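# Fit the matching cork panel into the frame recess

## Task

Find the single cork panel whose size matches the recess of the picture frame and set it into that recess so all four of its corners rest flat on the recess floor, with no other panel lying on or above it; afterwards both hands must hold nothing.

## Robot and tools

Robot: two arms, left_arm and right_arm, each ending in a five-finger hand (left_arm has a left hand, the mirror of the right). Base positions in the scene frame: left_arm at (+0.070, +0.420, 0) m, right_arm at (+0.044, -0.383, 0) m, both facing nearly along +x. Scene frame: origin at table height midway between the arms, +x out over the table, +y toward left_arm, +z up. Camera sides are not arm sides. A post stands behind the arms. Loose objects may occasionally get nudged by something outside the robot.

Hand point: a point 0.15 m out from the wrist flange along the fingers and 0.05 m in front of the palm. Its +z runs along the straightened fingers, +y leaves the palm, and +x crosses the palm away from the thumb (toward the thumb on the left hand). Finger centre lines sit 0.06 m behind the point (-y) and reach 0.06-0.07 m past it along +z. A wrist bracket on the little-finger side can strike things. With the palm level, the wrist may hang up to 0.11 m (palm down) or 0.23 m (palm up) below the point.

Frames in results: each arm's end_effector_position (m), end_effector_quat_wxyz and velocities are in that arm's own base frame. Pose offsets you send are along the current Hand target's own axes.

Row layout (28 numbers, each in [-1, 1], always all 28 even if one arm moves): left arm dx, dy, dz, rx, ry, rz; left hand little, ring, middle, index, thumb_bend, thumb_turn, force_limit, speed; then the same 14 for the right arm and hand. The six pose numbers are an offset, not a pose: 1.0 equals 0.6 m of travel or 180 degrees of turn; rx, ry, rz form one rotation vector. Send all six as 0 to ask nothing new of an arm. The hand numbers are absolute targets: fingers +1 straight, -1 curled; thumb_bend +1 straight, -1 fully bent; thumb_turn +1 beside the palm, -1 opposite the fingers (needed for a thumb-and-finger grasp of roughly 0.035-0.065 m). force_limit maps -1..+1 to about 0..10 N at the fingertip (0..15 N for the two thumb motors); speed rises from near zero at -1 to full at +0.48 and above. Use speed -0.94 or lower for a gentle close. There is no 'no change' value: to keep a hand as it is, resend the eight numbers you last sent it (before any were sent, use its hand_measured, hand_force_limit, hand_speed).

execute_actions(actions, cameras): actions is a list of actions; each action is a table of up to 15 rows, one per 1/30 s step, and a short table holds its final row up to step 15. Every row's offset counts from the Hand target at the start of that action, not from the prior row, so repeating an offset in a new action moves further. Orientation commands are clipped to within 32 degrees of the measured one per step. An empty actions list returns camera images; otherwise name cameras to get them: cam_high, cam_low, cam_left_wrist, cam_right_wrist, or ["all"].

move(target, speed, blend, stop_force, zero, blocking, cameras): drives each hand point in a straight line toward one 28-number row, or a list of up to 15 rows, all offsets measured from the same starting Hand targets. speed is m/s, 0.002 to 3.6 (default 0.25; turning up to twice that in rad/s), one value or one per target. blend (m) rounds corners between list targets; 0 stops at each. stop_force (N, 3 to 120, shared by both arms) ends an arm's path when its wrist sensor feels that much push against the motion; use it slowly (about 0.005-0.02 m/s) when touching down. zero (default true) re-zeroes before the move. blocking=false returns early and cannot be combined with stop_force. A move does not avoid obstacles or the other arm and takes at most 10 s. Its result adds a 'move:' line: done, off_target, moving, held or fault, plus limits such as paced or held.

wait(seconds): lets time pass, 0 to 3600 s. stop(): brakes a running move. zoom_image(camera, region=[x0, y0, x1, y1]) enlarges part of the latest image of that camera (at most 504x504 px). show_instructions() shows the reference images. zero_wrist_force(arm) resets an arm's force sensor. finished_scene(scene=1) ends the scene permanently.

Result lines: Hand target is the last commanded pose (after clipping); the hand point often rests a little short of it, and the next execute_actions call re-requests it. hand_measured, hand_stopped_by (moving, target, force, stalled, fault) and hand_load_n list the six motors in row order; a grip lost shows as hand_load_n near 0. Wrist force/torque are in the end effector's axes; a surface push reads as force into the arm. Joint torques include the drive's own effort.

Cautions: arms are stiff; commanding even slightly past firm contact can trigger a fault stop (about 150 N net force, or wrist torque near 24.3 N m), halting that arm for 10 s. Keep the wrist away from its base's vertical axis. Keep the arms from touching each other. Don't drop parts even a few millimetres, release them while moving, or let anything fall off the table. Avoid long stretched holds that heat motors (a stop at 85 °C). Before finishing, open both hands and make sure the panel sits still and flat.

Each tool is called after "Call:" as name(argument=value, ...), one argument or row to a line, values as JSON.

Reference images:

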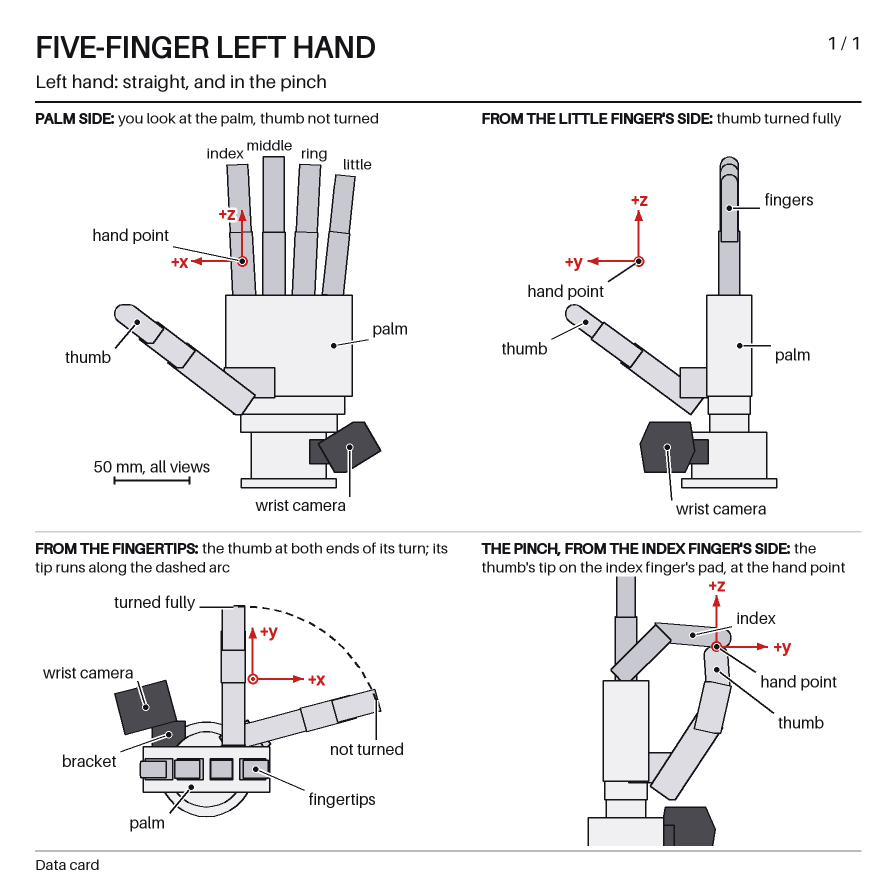

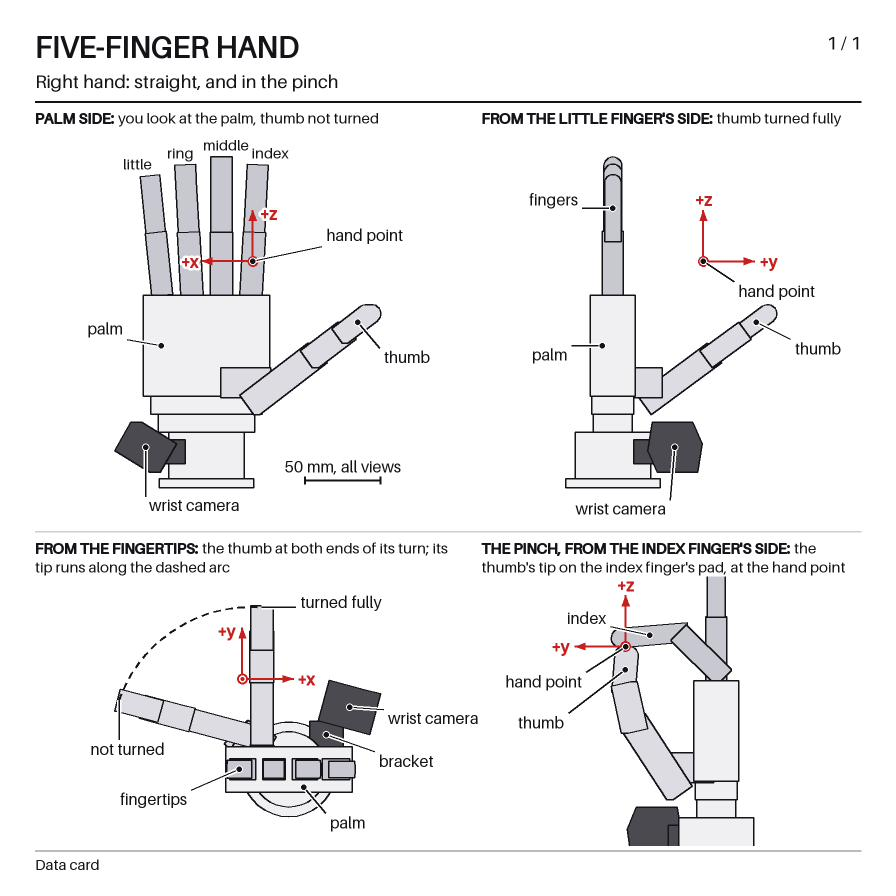

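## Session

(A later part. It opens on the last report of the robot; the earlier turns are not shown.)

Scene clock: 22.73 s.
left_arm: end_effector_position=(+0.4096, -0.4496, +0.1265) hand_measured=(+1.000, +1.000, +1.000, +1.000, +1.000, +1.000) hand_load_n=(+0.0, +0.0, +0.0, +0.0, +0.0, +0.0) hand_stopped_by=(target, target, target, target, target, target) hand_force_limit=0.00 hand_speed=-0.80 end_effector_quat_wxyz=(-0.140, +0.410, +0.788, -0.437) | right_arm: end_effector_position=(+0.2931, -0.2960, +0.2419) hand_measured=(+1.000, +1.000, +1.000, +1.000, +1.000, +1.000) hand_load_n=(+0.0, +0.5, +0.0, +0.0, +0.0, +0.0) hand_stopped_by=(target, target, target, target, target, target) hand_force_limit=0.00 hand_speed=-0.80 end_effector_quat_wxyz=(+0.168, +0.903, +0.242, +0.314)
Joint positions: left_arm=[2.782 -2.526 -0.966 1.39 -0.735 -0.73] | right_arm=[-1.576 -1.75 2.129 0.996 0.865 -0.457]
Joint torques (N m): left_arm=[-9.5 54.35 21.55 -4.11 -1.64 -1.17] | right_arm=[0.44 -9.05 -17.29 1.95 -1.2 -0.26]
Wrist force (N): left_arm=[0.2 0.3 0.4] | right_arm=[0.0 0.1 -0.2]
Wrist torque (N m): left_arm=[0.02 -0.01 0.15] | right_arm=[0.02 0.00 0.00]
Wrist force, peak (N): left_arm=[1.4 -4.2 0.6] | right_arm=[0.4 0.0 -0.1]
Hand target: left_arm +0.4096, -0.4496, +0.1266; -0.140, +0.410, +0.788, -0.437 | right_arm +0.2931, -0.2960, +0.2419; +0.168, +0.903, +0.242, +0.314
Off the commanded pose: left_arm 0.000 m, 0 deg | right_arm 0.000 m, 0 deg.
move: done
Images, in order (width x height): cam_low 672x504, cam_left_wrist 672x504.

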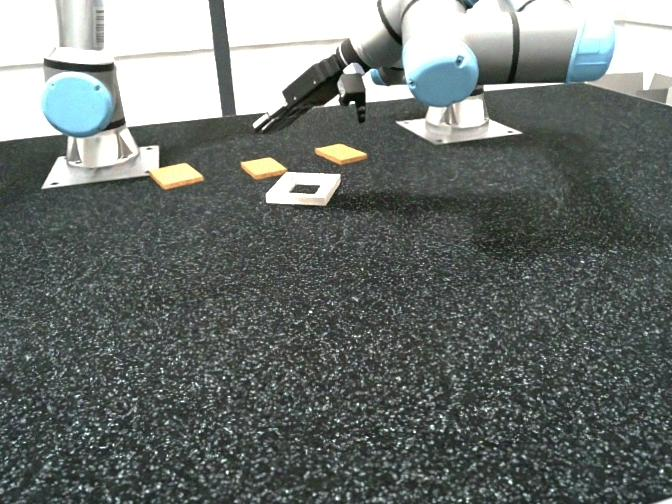

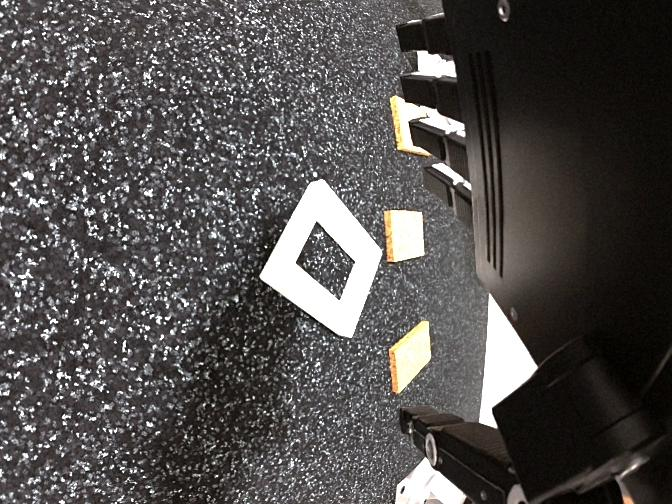

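Call:
move(
  target=[0.451,-0.230,0.1265,-0.1925,-0.07,0.1435,1,1,1,1,1,1,0,-0.8,0,0,0,0,0,0,1,1,1,1,1,1,0,-0.8],
  speed=0.25,
  cameras=["cam_left_wrist", "cam_low"],
)

Call:
zoom_image(
  camera="cam_left_wrist",
  region=[200, 100, 500, 400],
)

Scene clock: 26.10 s.
left_arm: end_effector_position=(+0.1244, -0.3240, +0.1560) hand_measured=(+1.000, +1.000, +1.000, +1.000, +1.000, +1.000) hand_load_n=(+0.0, +0.0, +0.0, +0.0, +0.0, -0.5) hand_stopped_by=(target, target, target, target, target, target) hand_force_limit=0.00 hand_speed=-0.80 end_effector_quat_wxyz=(+0.172, +0.546, +0.782, -0.247) | right_arm: end_effector_position=(+0.2931, -0.2960, +0.2419) hand_measured=(+1.000, +1.000, +1.000, +1.000, +1.000, +1.000) hand_load_n=(+0.0, +0.0, +0.0, +0.0, +0.0, -0.5) hand_stopped_by=(target, target, target, target, target, target) hand_force_limit=0.00 hand_speed=-0.80 end_effector_quat_wxyz=(+0.168, +0.903, +0.242, +0.314)
Joint positions: left_arm=[2.516 -1.392 -2.152 2.362 -1.087 -1.073] | right_arm=[-1.576 -1.75 2.129 0.996 0.865 -0.457]
Joint torques (N m): left_arm=[-4.96 22.06 11.09 -2.41 2.5 0.81] | right_arm=[0.08 -9.31 -17.1 1.98 -1.28 -0.35]
Wrist force (N): left_arm=[0.4 -1.7 1.0] | right_arm=[0.2 0.2 -0.1]
Wrist torque (N m): left_arm=[-0.32 -0.10 -0.10] | right_arm=[0.03 -0.02 0.02]
Wrist force, peak (N): left_arm=[1.7 -3.1 1.0] | right_arm=[0.3 0.2 0.0]
Hand target: left_arm +0.1243, -0.3239, +0.1560; +0.172, +0.546, +0.782, -0.247 | right_arm +0.2931, -0.2960, +0.2419; +0.168, +0.903, +0.242, +0.314
Off the commanded pose: left_arm 0.000 m, 0 deg | right_arm 0.000 m, 0 deg.
move: done
Images, in order (width x height): cam_low 672x504, cam_left_wrist 672x504.

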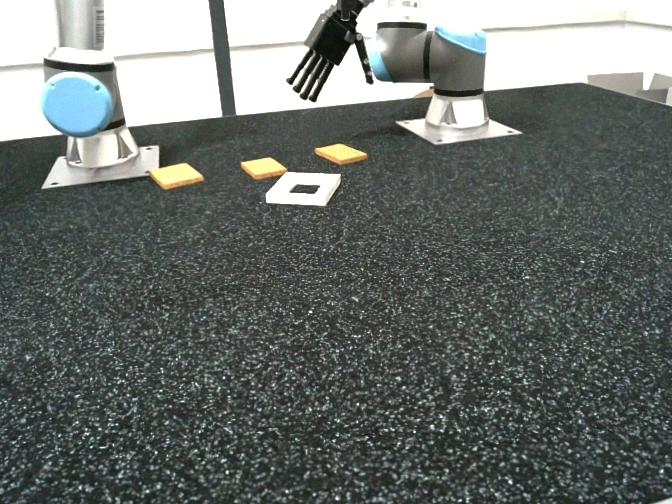

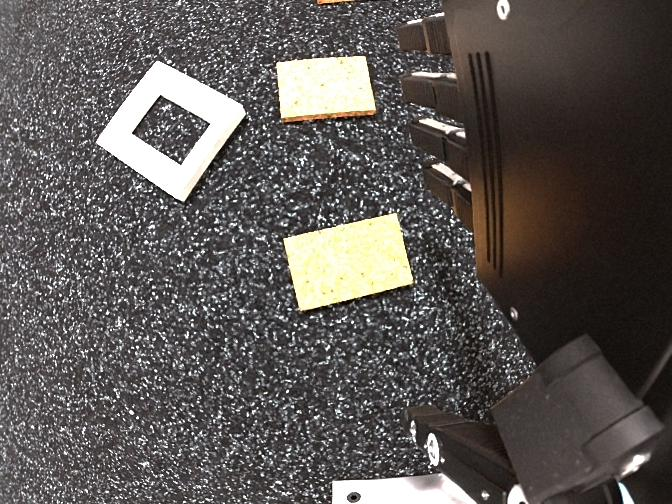

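Scaled by 1.680 from the camera's image (finer frame: 960x720).

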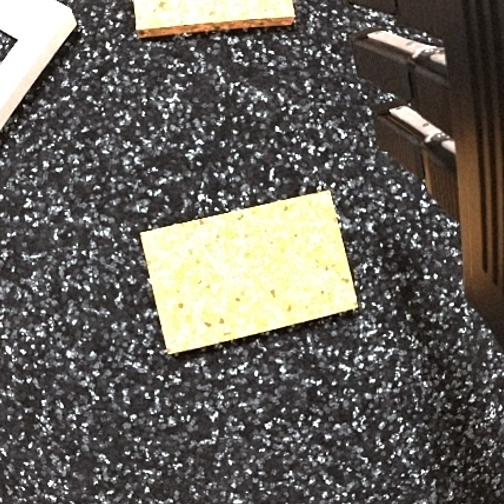

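Call:
execute_actions(
  actions=[],
)

Call:
zoom_image(
  camera="cam_high",
  region=[355, 235, 415, 290],
)

Call:
zoom_image(
  camera="cam_low",
  region=[260, 165, 350, 215],
)

Call:
zoom_image(
  camera="cam_left_wrist",
  region=[90, 50, 250, 210],
)

Scene clock: 27.93 s.
left_arm: end_effector_position=(+0.1243, -0.3239, +0.1560) hand_measured=(+1.000, +1.000, +1.000, +1.000, +1.000, +1.000) hand_load_n=(+0.0, +0.0, +0.0, +0.0, +0.0, -0.5) hand_stopped_by=(target, target, target, target, target, target) hand_force_limit=0.00 hand_speed=-0.80 end_effector_quat_wxyz=(+0.172, +0.546, +0.782, -0.247) | right_arm: end_effector_position=(+0.2931, -0.2960, +0.2419) hand_measured=(+1.000, +1.000, +1.000, +1.000, +1.000, +1.000) hand_load_n=(+0.0, +0.0, +0.5, +0.0, +0.0, +0.0) hand_stopped_by=(target, target, target, target, target, target) hand_force_limit=0.00 hand_speed=-0.80 end_effector_quat_wxyz=(+0.168, +0.903, +0.242, +0.314)
Joint positions: left_arm=[2.516 -1.391 -2.152 2.362 -1.087 -1.073] | right_arm=[-1.576 -1.75 2.129 0.996 0.865 -0.457]
Joint velocities: within noise
Joint torques (N m): left_arm=[-9.08 21.13 11.55 0.07 -1.25 -1.46] | right_arm=[0.43 -9.19 -17.07 1.87 -1.23 -0.24]
Motor temperatures (°C): left_arm=[23 25 30 36 35 24] | right_arm=[31 32 23 26 37 27]
Wrist force (N): left_arm=[0.8 -1.4 1.0] | right_arm=[0.2 0.0 -0.1]
Wrist torque (N m): left_arm=[-0.27 -0.13 -0.09] | right_arm=[0.02 -0.03 0.01]
Wrist force, peak (N): left_arm=[0.7 -1.7 1.2] | right_arm=[0.4 0.0 -0.1]
Hand target: left_arm +0.1243, -0.3239, +0.1560; +0.172, +0.546, +0.782, -0.247 | right_arm +0.2931, -0.2960, +0.2419; +0.168, +0.903, +0.242, +0.314
Off the commanded pose: left_arm 0.000 m, 0 deg | right_arm 0.000 m, 0 deg.

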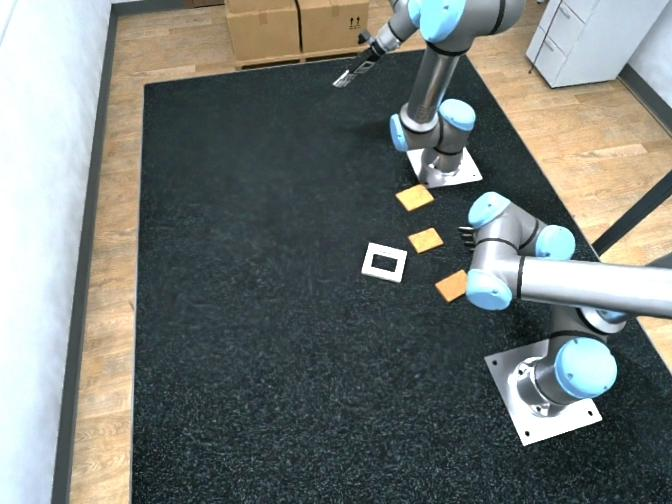

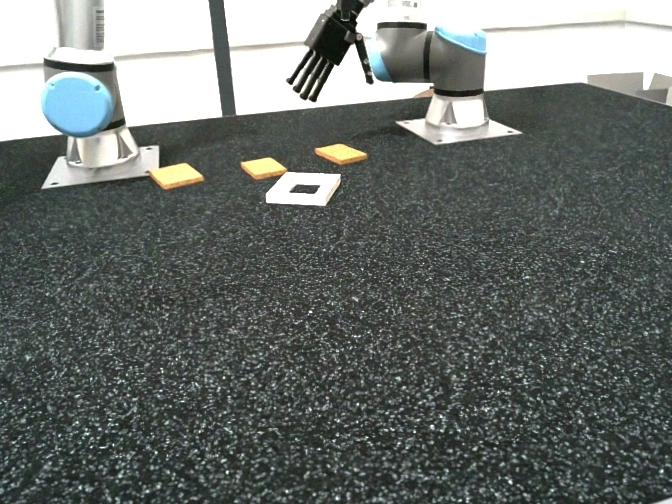

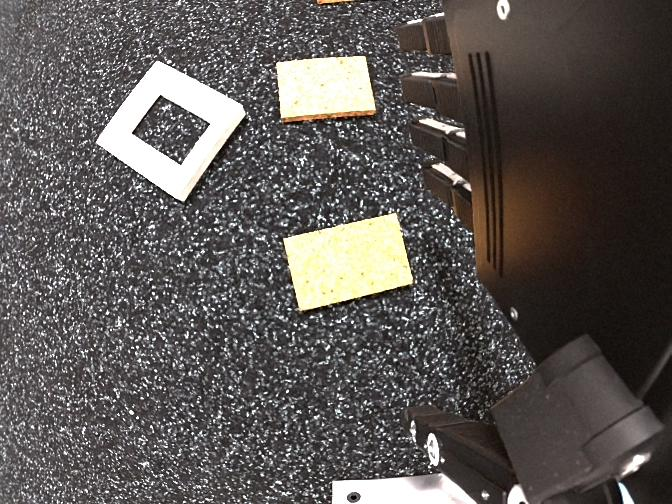

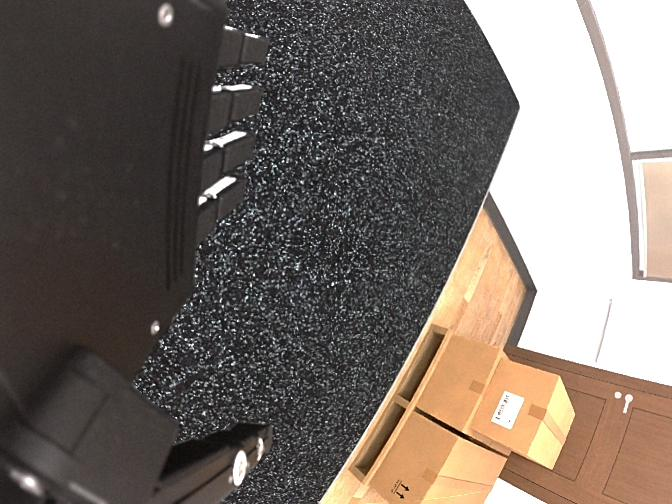

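Scaled by 8.400 from the camera's image (finer frame: 960x720).

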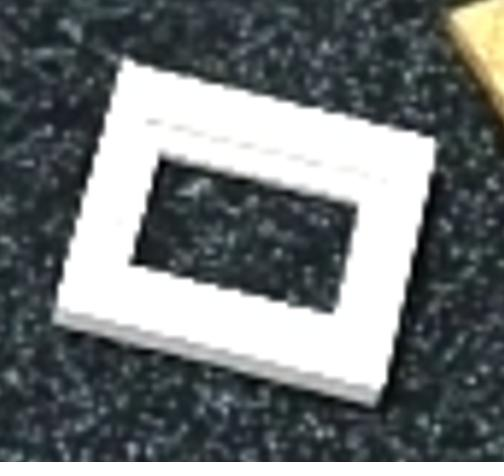

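Scaled by 5.600 from the camera's image (finer frame: 960x720).

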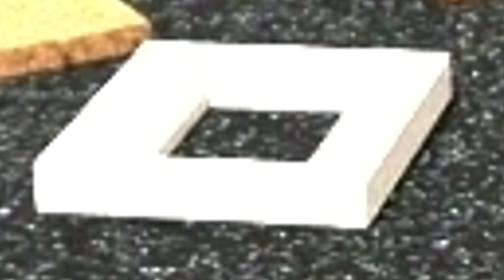

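Scaled by 3.150 from the camera's image (finer frame: 960x720).

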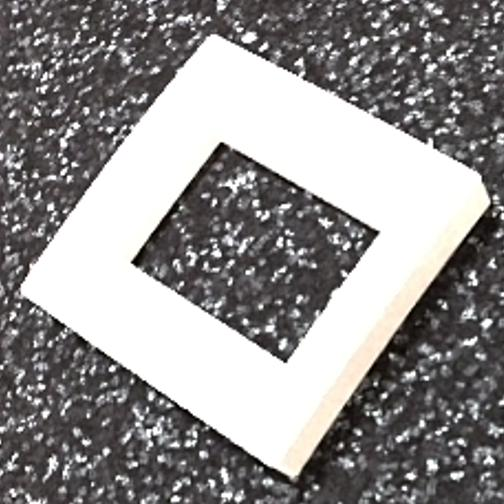

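Call:
move(
  target=[-0.1695,-0.0408,0.2353,0.0647,-0.0791,-0.4132,1,1,0.35,0.35,1,-1,-0.4,0,0,0,0,0,0,0,1,1,1,1,1,1,0,-0.8],
  speed=0.25,
  cameras=["all"],
)

Scene clock: 32.37 s.
left_arm: end_effector_position=(+0.1363, -0.4901, +0.1000) hand_measured=(+1.000, +1.000, +0.350, +0.350, +1.000, -1.000) hand_load_n=(+0.0, -0.5, +0.0, +0.0, +0.0, +0.0) hand_stopped_by=(target, target, target, target, target, target) hand_force_limit=-0.40 hand_speed=0.00 end_effector_quat_wxyz=(+0.026, -0.054, +0.899, -0.434) | right_arm: end_effector_position=(+0.2931, -0.2960, +0.2419) hand_measured=(+1.000, +1.000, +1.000, +1.000, +1.000, +1.000) hand_load_n=(+0.0, +0.0, +0.0, +0.0, +0.0, +0.0) hand_stopped_by=(target, target, target, target, target, target) hand_force_limit=0.00 hand_speed=-0.80 end_effector_quat_wxyz=(+0.168, +0.903, +0.242, +0.314)
Joint positions: left_arm=[2.372 -1.747 -1.955 2.904 -1.054 -2.674] | right_arm=[-1.576 -1.75 2.129 0.996 0.865 -0.457]
Joint torques (N m): left_arm=[6.51 37.36 10.68 -1.86 3.3 -1.28] | right_arm=[0.87 -9.21 -17.5 1.86 -1.39 -0.18]
Wrist force (N): left_arm=[0.0 0.3 1.1] | right_arm=[0.2 0.0 0.1]
Wrist torque (N m): left_arm=[0.03 0.03 -0.08] | right_arm=[0.00 -0.04 0.01]
Wrist force, peak (N): left_arm=[0.4 -1.6 1.6] | right_arm=[0.3 0.2 -0.3]
Hand target: left_arm +0.1363, -0.4901, +0.1000; +0.025, -0.054, +0.899, -0.434 | right_arm +0.2931, -0.2960, +0.2419; +0.168, +0.903, +0.242, +0.314
Off the commanded pose: left_arm 0.000 m, 0 deg | right_arm 0.000 m, 0 deg.
move: done

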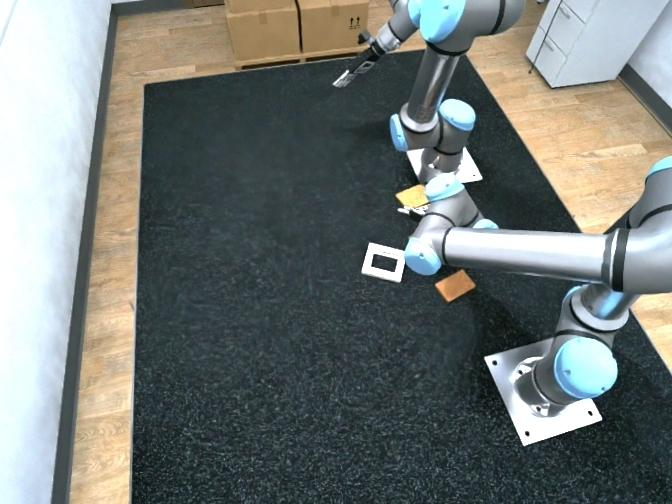

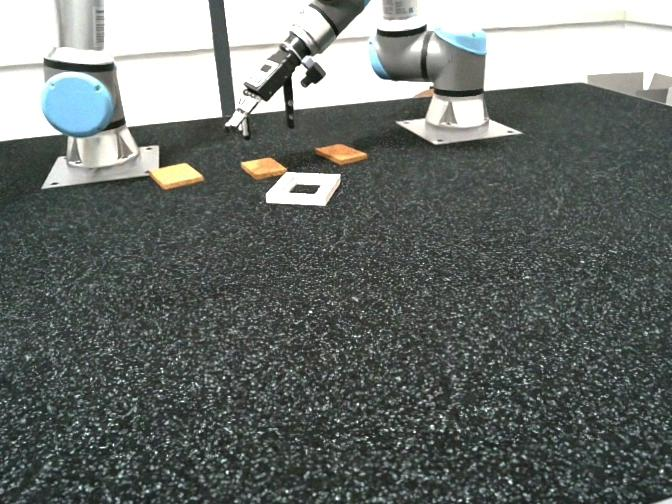

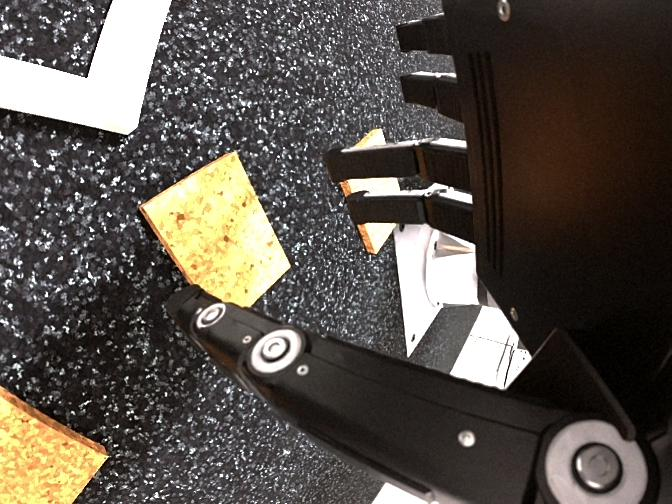

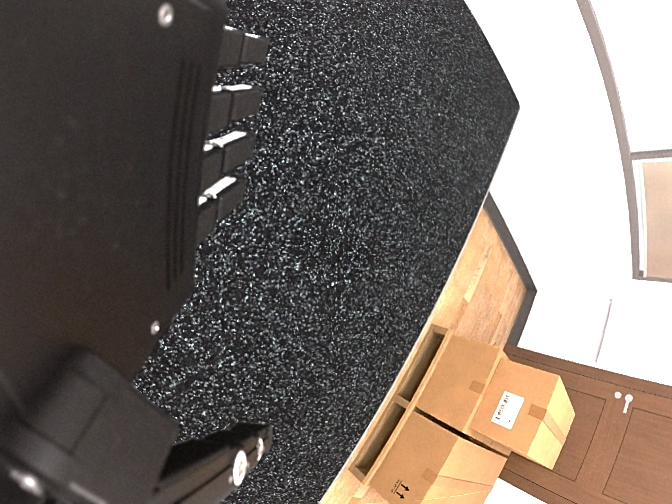

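Call:
zoom_image(
  camera="cam_left_wrist",
  region=[120, 120, 420, 345],
)

Call:
zoom_image(
  camera="cam_left_wrist",
  region=[0, 0, 200, 150],
)

Scaled by 1.680 from the camera's image (finer frame: 960x720).

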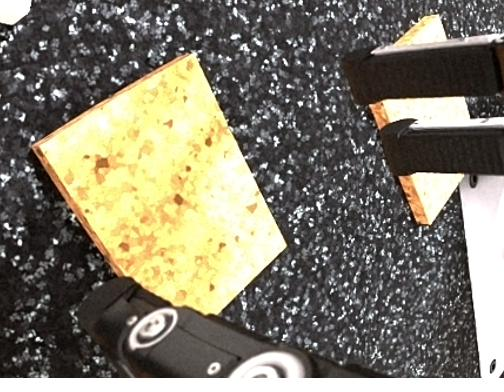

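Scaled by 2.520 from the camera's image (finer frame: 960x720).

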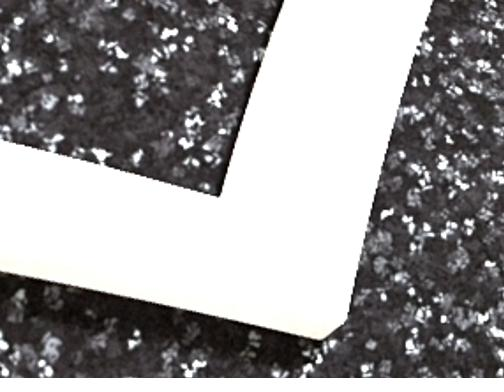

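Call:
move(
  target=[0.0273,0.0692,0.0872,0,0,0,1,1,0.35,0.35,1,-1,-0.4,0,0,0,0,0,0,0,1,1,1,1,1,1,0,-0.8],
  speed=0.12,
  cameras=["cam_left_wrist", "cam_low"],
)

Call:
zoom_image(
  camera="cam_left_wrist",
  region=[100, 80, 440, 400],
)

Call:
zoom_image(
  camera="cam_low",
  region=[180, 80, 380, 210],
)

Scene clock: 35.80 s.
left_arm: end_effector_position=(+0.1217, -0.5070, +0.0349) hand_measured=(+1.000, +1.000, +0.350, +0.350, +1.000, -1.000) hand_load_n=(+0.0, +0.0, +0.0, +0.0, +0.0, +0.0) hand_stopped_by=(target, target, target, target, target, target) hand_force_limit=-0.40 hand_speed=0.00 end_effector_quat_wxyz=(+0.025, -0.054, +0.899, -0.434) | right_arm: end_effector_position=(+0.2931, -0.2960, +0.2419) hand_measured=(+1.000, +1.000, +1.000, +1.000, +1.000, +1.000) hand_load_n=(+0.0, +0.0, +0.0, +0.0, +0.0, +0.0) hand_stopped_by=(target, target, target, target, target, target) hand_force_limit=0.00 hand_speed=-0.80 end_effector_quat_wxyz=(+0.168, +0.903, +0.242, +0.314)
Joint positions: left_arm=[2.307 -1.863 -2.004 3.094 -1.1 -2.726] | right_arm=[-1.576 -1.75 2.129 0.996 0.865 -0.457]
Joint torques (N m): left_arm=[7.01 36.45 22.41 -0.46 3.22 1.85] | right_arm=[1.57 -9.19 -17.18 2.02 -1.41 -0.17]
Wrist force (N): left_arm=[-0.2 0.4 0.7] | right_arm=[0.2 -0.1 0.0]
Wrist torque (N m): left_arm=[0.01 0.02 0.01] | right_arm=[-0.01 -0.03 0.01]
Wrist force, peak (N): left_arm=[-0.1 1.2 1.9] | right_arm=[0.4 0.2 -0.2]
Hand target: left_arm +0.1217, -0.5070, +0.0350; +0.025, -0.054, +0.899, -0.434 | right_arm +0.2931, -0.2960, +0.2419; +0.168, +0.903, +0.242, +0.314
Off the commanded pose: left_arm 0.000 m, 0 deg | right_arm 0.000 m, 0 deg.
move: done
Images, in order (width x height): cam_low 672x504, cam_left_wrist 672x504.

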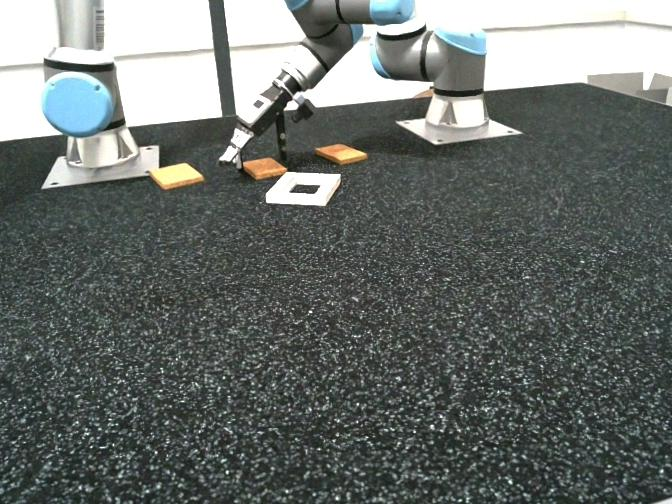

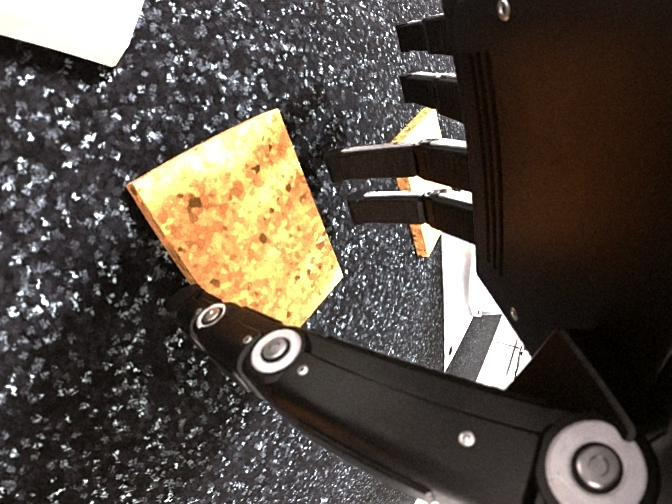

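Scaled by 1.482 from the camera's image (finer frame: 960x720).

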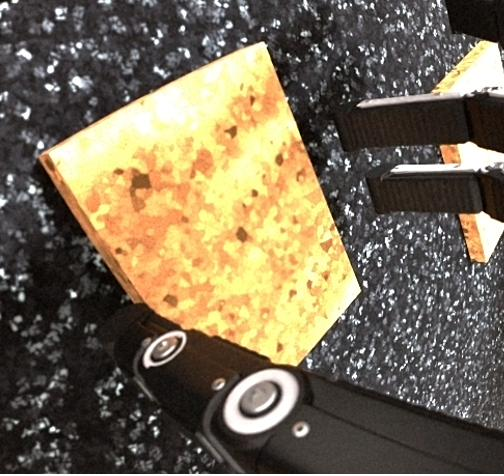

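Scaled by 2.520 from the camera's image (finer frame: 960x720).

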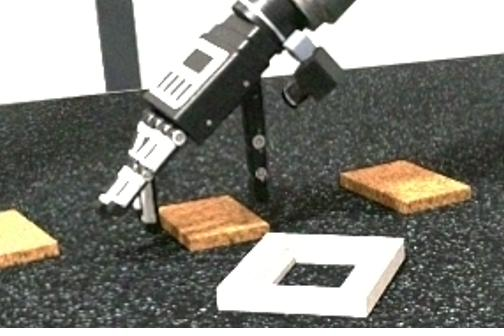

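Call:
move(
  target=[-0.0008,0.0172,0.0052,0,0,0,1,1,0.35,0.35,1,-1,-0.4,0,0,0,0,0,0,0,1,1,1,1,1,1,0,-0.8],
  speed=0.05,
)

Call:
move(
  target=[0,0.0209,0.0166,0,0,0,1,1,0.35,0.35,1,-1,-0.4,0,0,0,0,0,0,0,1,1,1,1,1,1,0,-0.8],
  speed=0.006,
  stop_force=3,
  cameras=["cam_left_wrist", "cam_low"],
)

Scene clock: 36.80 s.
left_arm: end_effector_position=(+0.1218, -0.5030, +0.0249) hand_measured=(+1.000, +1.000, +0.350, +0.350, +1.000, -1.000) hand_load_n=(+0.0, +0.0, +0.0, +0.0, +0.0, +0.0) hand_stopped_by=(target, target, target, target, target, target) hand_force_limit=-0.40 hand_speed=0.00 end_effector_quat_wxyz=(+0.025, -0.054, +0.899, -0.434) | right_arm: end_effector_position=(+0.2931, -0.2960, +0.2419) hand_measured=(+1.000, +1.000, +1.000, +1.000, +1.000, +1.000) hand_load_n=(+0.0, +0.0, +0.0, +0.5, +0.0, +0.0) hand_stopped_by=(target, target, target, target, target, target) hand_force_limit=0.00 hand_speed=-0.80 end_effector_quat_wxyz=(+0.168, +0.903, +0.242, +0.314)
Joint positions: left_arm=[2.315 -1.874 -2.024 3.123 -1.094 -2.72] | right_arm=[-1.576 -1.75 2.129 0.996 0.865 -0.457]
Joint torques (N m): left_arm=[-9.67 22.52 10.81 -4.32 -5.1 -0.76] | right_arm=[0.95 -9.55 -17.4 1.86 -1.38 -0.23]
Wrist force (N): left_arm=[1.3 -27.3 -21.9] | right_arm=[0.1 0.2 -0.1]
Wrist torque (N m): left_arm=[0.28 -0.52 0.56] | right_arm=[0.03 -0.01 0.01]
Wrist force, peak (N): left_arm=[3.2 -31.0 -24.2] | right_arm=[0.5 -0.1 0.0]
Hand target: left_arm +0.1217, -0.5030, +0.0249; +0.025, -0.054, +0.899, -0.434 | right_arm +0.2931, -0.2960, +0.2419; +0.168, +0.903, +0.242, +0.314
Off the commanded pose: left_arm 0.000 m, 0 deg | right_arm 0.000 m, 0 deg.
move: done

Scene clock: 37.87 s.
left_arm: end_effector_position=(+0.1218, -0.5030, +0.0248) hand_measured=(+1.000, +1.000, +0.350, +0.350, +1.000, -1.000) hand_load_n=(-0.5, +0.0, +0.0, +0.0, +0.0, +0.0) hand_stopped_by=(target, target, target, target, target, target) hand_force_limit=-0.40 hand_speed=0.00 end_effector_quat_wxyz=(+0.026, -0.054, +0.899, -0.434) | right_arm: end_effector_position=(+0.2931, -0.2960, +0.2419) hand_measured=(+1.000, +1.000, +1.000, +1.000, +1.000, +1.000) hand_load_n=(+0.5, +0.0, +0.0, +0.0, +0.0, +0.0) hand_stopped_by=(target, target, target, target, target, target) hand_force_limit=0.00 hand_speed=-0.80 end_effector_quat_wxyz=(+0.168, +0.903, +0.242, +0.314)
Joint positions: left_arm=[2.315 -1.874 -2.024 3.123 -1.095 -2.72] | right_arm=[-1.576 -1.75 2.129 0.996 0.865 -0.457]
Joint torques (N m): left_arm=[7.7 21.31 8.67 -4.68 -1.91 1.71] | right_arm=[0.85 -9.31 -16.75 1.92 -1.47 -0.23]
Wrist force (N): left_arm=[1.5 -31.0 -25.0] | right_arm=[0.2 0.0 -0.1]
Wrist torque (N m): left_arm=[0.40 -0.64 0.66] | right_arm=[0.01 -0.03 0.01]
Wrist force, peak (N): left_arm=[4.1 -35.3 -28.2] | right_arm=[0.3 -0.1 -0.3]
Hand target: left_arm +0.1218, -0.5030, +0.0248; +0.025, -0.054, +0.899, -0.434 (not the last commanded pose) | right_arm +0.2931, -0.2960, +0.2419; +0.168, +0.903, +0.242, +0.314
Off the commanded pose: left_arm 0.016 m, 0 deg | right_arm 0.000 m, 0 deg.
move: contact (left_arm)
Images, in order (width x height): cam_low 672x504, cam_left_wrist 672x504.

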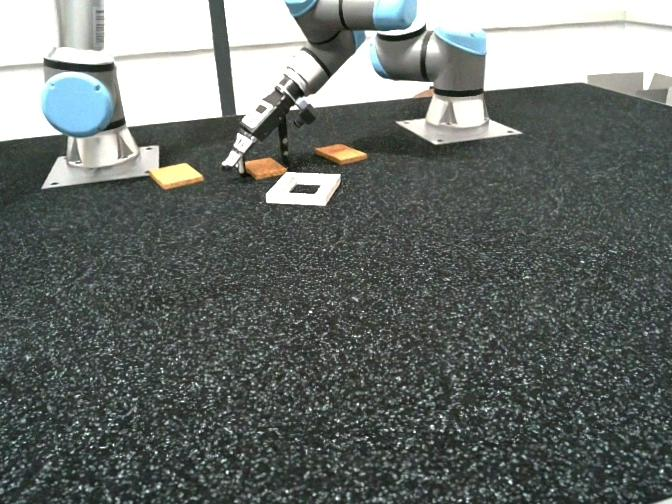

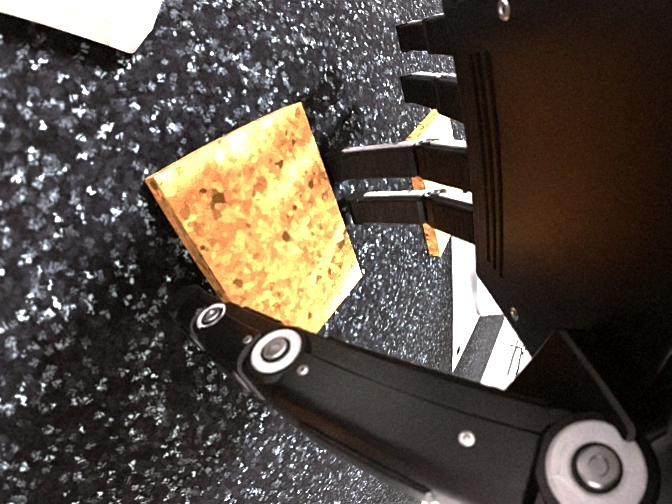

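Call:
move(
  target=[0,-0.0065,-0.0052,0,0,0,1,1,0.35,0.35,1,-1,-0.4,0,0,0,0,0,0,0,1,1,1,1,1,1,0,-0.8],
  speed=0.03,
)

Scene clock: 38.47 s.
left_arm: end_effector_position=(+0.1219, -0.5030, +0.0299) hand_measured=(+1.000, +1.000, +0.350, +0.350, +1.000, -1.000) hand_load_n=(+0.0, +0.0, +0.0, +0.0, +0.0, +0.0) hand_stopped_by=(target, target, target, target, target, target) hand_force_limit=-0.40 hand_speed=0.00 end_effector_quat_wxyz=(+0.026, -0.054, +0.899, -0.434) | right_arm: end_effector_position=(+0.2931, -0.2960, +0.2419) hand_measured=(+1.000, +1.000, +1.000, +1.000, +1.000, +1.000) hand_load_n=(+0.0, +0.0, +0.0, +0.0, +0.0, +0.0) hand_stopped_by=(target, target, target, target, target, target) hand_force_limit=0.00 hand_speed=-0.80 end_effector_quat_wxyz=(+0.168, +0.903, +0.242, +0.314)
Joint positions: left_arm=[2.315 -1.865 -2.02 3.109 -1.095 -2.72] | right_arm=[-1.576 -1.75 2.129 0.996 0.865 -0.457]
Joint torques (N m): left_arm=[7.27 18.79 10.29 1.22 1.08 1.83] | right_arm=[1.09 -9.59 -17.02 1.9 -1.53 -0.22]
Wrist force (N): left_arm=[-0.2 1.0 0.6] | right_arm=[0.1 0.1 -0.2]
Wrist torque (N m): left_arm=[0.13 0.03 -0.12] | right_arm=[0.02 0.00 0.00]
Wrist force, peak (N): left_arm=[1.6 -31.2 -25.0] | right_arm=[0.3 0.2 -0.2]
Hand target: left_arm +0.1218, -0.5030, +0.0298; +0.025, -0.054, +0.899, -0.434 | right_arm +0.2931, -0.2960, +0.2419; +0.168, +0.903, +0.242, +0.314
Off the commanded pose: left_arm 0.000 m, 0 deg | right_arm 0.000 m, 0 deg.
move: done

Call:
move(
  target=[0,0.0085,0.0068,0,0,0,1,1,0.35,0.35,1,-1,-0.4,0,0,0,0,0,0,0,1,1,1,1,1,1,0,-0.8],
  speed=0.004,
  stop_force=3,
)

Scene clock: 40.63 s.
left_arm: end_effector_position=(+0.1218, -0.5030, +0.0258) hand_measured=(+1.000, +1.000, +0.350, +0.350, +1.000, -1.000) hand_load_n=(+0.0, -0.5, -0.5, +0.0, +0.0, +0.0) hand_stopped_by=(target, target, target, target, target, target) hand_force_limit=-0.40 hand_speed=0.00 end_effector_quat_wxyz=(+0.026, -0.054, +0.899, -0.434) | right_arm: end_effector_position=(+0.2931, -0.2960, +0.2419) hand_measured=(+1.000, +1.000, +1.000, +1.000, +1.000, +1.000) hand_load_n=(+0.0, +0.0, +0.0, +0.0, +0.0, +0.0) hand_stopped_by=(target, target, target, target, target, target) hand_force_limit=0.00 hand_speed=-0.80 end_effector_quat_wxyz=(+0.168, +0.903, +0.242, +0.314)
Joint positions: left_arm=[2.315 -1.872 -2.024 3.12 -1.094 -2.72] | right_arm=[-1.576 -1.75 2.129 0.996 0.865 -0.457]
Joint torques (N m): left_arm=[1 39.13 21.07 -2.65 2.26 0.68] | right_arm=[0.61 -9.89 -16.85 1.78 -1.47 -0.07]
Wrist force (N): left_arm=[-0.2 -2.1 -2.0] | right_arm=[0.1 0.1 -0.1]
Wrist torque (N m): left_arm=[0.12 -0.01 -0.04] | right_arm=[0.02 -0.02 0.01]
Wrist force, peak (N): left_arm=[0.9 -5.9 -4.0] | right_arm=[0.1 0.1 -0.4]
Hand target: left_arm +0.1218, -0.5030, +0.0258; +0.026, -0.054, +0.899, -0.434 (not the last commanded pose) | right_arm +0.2931, -0.2960, +0.2419; +0.168, +0.903, +0.242, +0.314
Off the commanded pose: left_arm 0.002 m, 0 deg | right_arm 0.000 m, 0 deg.
move: contact (left_arm)

Call:
move(
  target=[0,-0.0017,-0.0014,0,0,0,1,1,0.35,0.35,0.85,-1,-0.4,-0.8,0,0,0,0,0,0,1,1,1,1,1,1,0,-0.8],
  speed=0.02,
  cameras=["cam_left_wrist"],
)

Scene clock: 41.63 s.
left_arm: end_effector_position=(+0.1218, -0.5030, +0.0271) hand_measured=(+1.000, +1.000, +0.350, +0.350, +0.850, -1.000) hand_load_n=(+0.0, +0.0, +0.0, +0.0, +0.0, +0.0) hand_stopped_by=(target, target, target, target, target, target) hand_force_limit=-0.40 hand_speed=-0.80 end_effector_quat_wxyz=(+0.026, -0.054, +0.899, -0.434) | right_arm: end_effector_position=(+0.2931, -0.2960, +0.2419) hand_measured=(+1.000, +1.000, +1.000, +1.000, +1.000, +1.000) hand_load_n=(+0.0, +0.0, +0.0, +0.0, +0.0, +0.0) hand_stopped_by=(target, target, target, target, target, target) hand_force_limit=0.00 hand_speed=-0.80 end_effector_quat_wxyz=(+0.168, +0.903, +0.242, +0.314)
Joint positions: left_arm=[2.315 -1.87 -2.022 3.117 -1.094 -2.72] | right_arm=[-1.576 -1.75 2.129 0.996 0.865 -0.457]
Joint torques (N m): left_arm=[6.74 19.45 9.79 1.17 2.56 1.91] | right_arm=[0.71 -10.09 -16.97 1.8 -1.47 -0.24]
Wrist force (N): left_arm=[-0.1 0.8 0.7] | right_arm=[0.1 0.0 -0.1]
Wrist torque (N m): left_arm=[0.10 0.02 -0.10] | right_arm=[-0.01 -0.01 0.00]
Wrist force, peak (N): left_arm=[-0.1 -2.4 -1.9] | right_arm=[0.4 -0.1 0.0]
Hand target: left_arm +0.1218, -0.5030, +0.0271; +0.026, -0.054, +0.899, -0.434 | right_arm +0.2931, -0.2960, +0.2419; +0.168, +0.903, +0.242, +0.314
Off the commanded pose: left_arm 0.000 m, 0 deg | right_arm 0.000 m, 0 deg.
move: done

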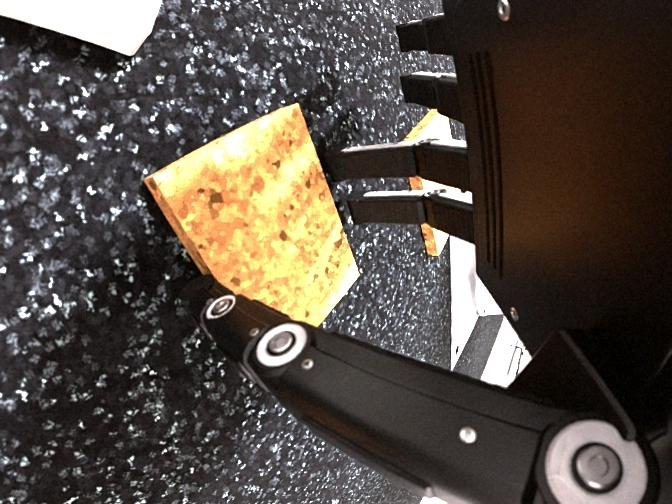

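Call:
move(
  target=[0,0,0,0,0,0,1,1,-0.2,-0.2,0.85,-1,-0.5,-0.9,0,0,0,0,0,0,1,1,1,1,1,1,0,-0.8],
  cameras=["cam_left_wrist","cam_low"],
)

Scene clock: 42.77 s.
left_arm: end_effector_position=(+0.1218, -0.5030, +0.0271) hand_measured=(+1.000, +1.000, +0.156, +0.138, +0.850, -1.000) hand_load_n=(+0.0, +0.0, +1.5, +2.5, +5.0, +0.0) hand_stopped_by=(target, target, force, force, target, target) hand_force_limit=-0.50 hand_speed=-0.90 end_effector_quat_wxyz=(+0.026, -0.054, +0.899, -0.434) | right_arm: end_effector_position=(+0.2931, -0.2960, +0.2419) hand_measured=(+1.000, +1.000, +1.000, +1.000, +1.000, +1.000) hand_load_n=(+0.0, +0.0, +0.0, +0.0, +0.0, +0.0) hand_stopped_by=(target, target, target, target, target, target) hand_force_limit=0.00 hand_speed=-0.80 end_effector_quat_wxyz=(+0.168, +0.903, +0.242, +0.314)
Joint positions: left_arm=[2.315 -1.87 -2.022 3.117 -1.094 -2.72] | right_arm=[-1.576 -1.75 2.129 0.996 0.865 -0.457]
Joint torques (N m): left_arm=[6.91 19.27 8.05 0.95 2.47 1.76] | right_arm=[0.97 -9.24 -16.75 1.87 -1.51 -0.1]
Wrist force (N): left_arm=[0.0 0.4 0.3] | right_arm=[0.1 0.1 -0.1]
Wrist torque (N m): left_arm=[0.05 0.02 -0.13] | right_arm=[0.02 -0.02 0.01]
Wrist force, peak (N): left_arm=[-0.3 1.2 1.0] | right_arm=[0.1 0.1 -0.3]
Hand target: left_arm +0.1218, -0.5030, +0.0271; +0.026, -0.054, +0.899, -0.434 | right_arm +0.2931, -0.2960, +0.2419; +0.168, +0.903, +0.242, +0.314
Off the commanded pose: left_arm 0.000 m, 0 deg | right_arm 0.000 m, 0 deg.
move: done
Images, in order (width x height): cam_low 672x504, cam_left_wrist 672x504.

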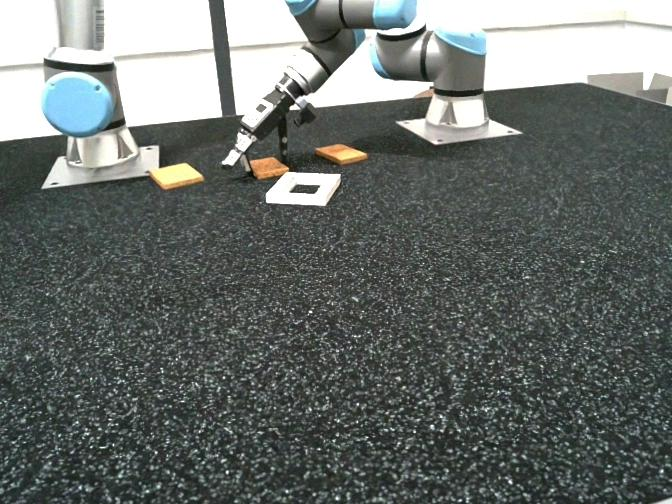

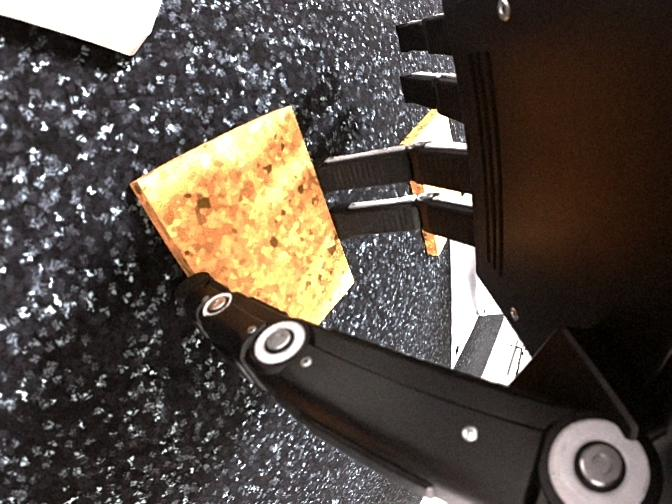

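Call:
move(
  target=[0,-0.0652,-0.0519,0,0,0,1,1,-0.2,-0.2,0.85,-1,-0.5,-0.9,0,0,0,0,0,0,1,1,1,1,1,1,0,-0.8],
  speed=0.06,
  cameras=["cam_left_wrist","cam_low"],
)

Call:
zoom_image(
  camera="cam_low",
  region=[180, 60, 380, 210],
)

Call:
zoom_image(
  camera="cam_left_wrist",
  region=[80, 0, 440, 360],
)

Scene clock: 44.07 s.
left_arm: end_effector_position=(+0.1219, -0.5030, +0.0772) hand_measured=(+1.000, +1.000, +0.156, +0.138, +0.850, -1.000) hand_load_n=(+0.0, +0.0, +0.0, +0.0, +0.0, +0.0) hand_stopped_by=(target, target, force, force, target, target) hand_force_limit=-0.50 hand_speed=-0.90 end_effector_quat_wxyz=(+0.026, -0.054, +0.899, -0.434) | right_arm: end_effector_position=(+0.2931, -0.2960, +0.2419) hand_measured=(+1.000, +1.000, +1.000, +1.000, +1.000, +1.000) hand_load_n=(+0.0, +0.0, +0.0, +0.0, +0.0, +0.0) hand_stopped_by=(target, target, target, target, target, target) hand_force_limit=0.00 hand_speed=-0.80 end_effector_quat_wxyz=(+0.168, +0.903, +0.242, +0.314)
Joint positions: left_arm=[2.315 -1.788 -1.969 2.981 -1.094 -2.72] | right_arm=[-1.576 -1.75 2.129 0.996 0.865 -0.457]
Joint torques (N m): left_arm=[6.97 17.24 10.02 1.17 3.1 1.87] | right_arm=[0.95 -10.06 -16.89 1.85 -1.57 -0.21]
Wrist force (N): left_arm=[-0.6 1.0 0.8] | right_arm=[0.1 0.0 -0.1]
Wrist torque (N m): left_arm=[0.17 0.08 -0.15] | right_arm=[0.00 -0.01 0.00]
Wrist force, peak (N): left_arm=[-0.6 1.5 0.8] | right_arm=[0.3 0.2 -0.2]
Hand target: left_arm +0.1218, -0.5029, +0.0771; +0.026, -0.054, +0.899, -0.434 | right_arm +0.2931, -0.2960, +0.2419; +0.168, +0.903, +0.242, +0.314
Off the commanded pose: left_arm 0.000 m, 0 deg | right_arm 0.000 m, 0 deg.
move: done
Images, in order (width x height): cam_low 672x504, cam_left_wrist 672x504.

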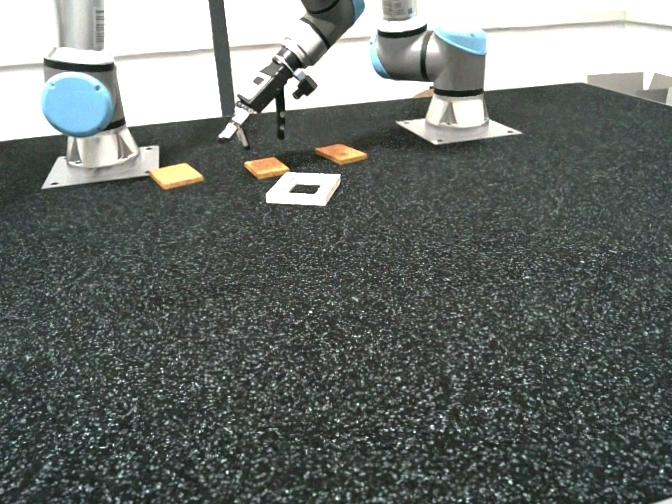

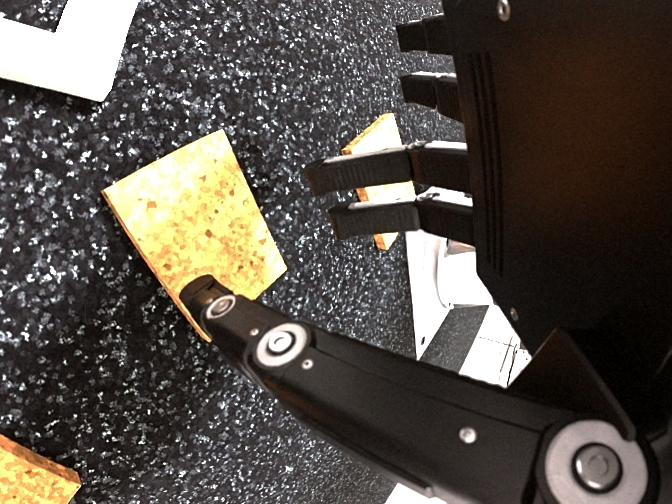

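Scaled by 2.520 from the camera's image (finer frame: 960x720).

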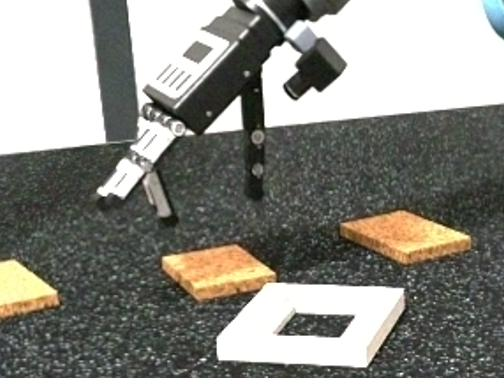

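Scaled by 1.400 from the camera's image (finer frame: 960x720).

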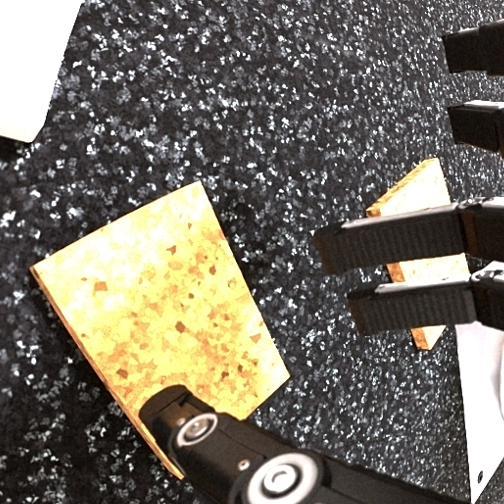

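Call:
zoom_image(
  camera="cam_low",
  region=[205, 95, 305, 185],
)

Call:
zoom_image(
  camera="cam_left_wrist",
  region=[150, 110, 450, 360],
)

Scaled by 5.040 from the camera's image (finer frame: 960x720).

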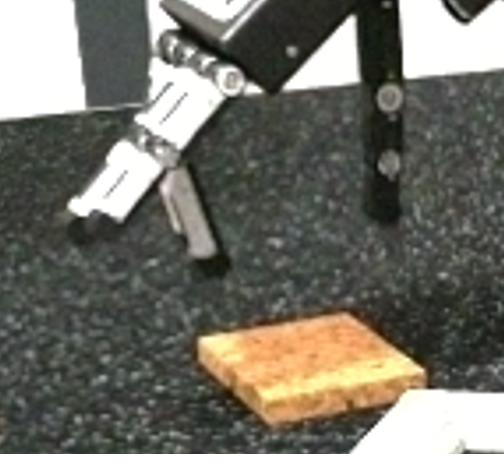

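Scaled by 1.680 from the camera's image (finer frame: 960x720).

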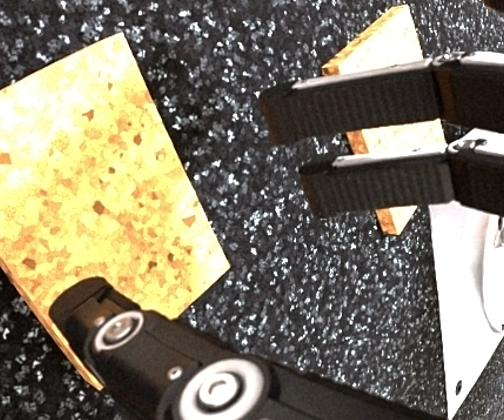

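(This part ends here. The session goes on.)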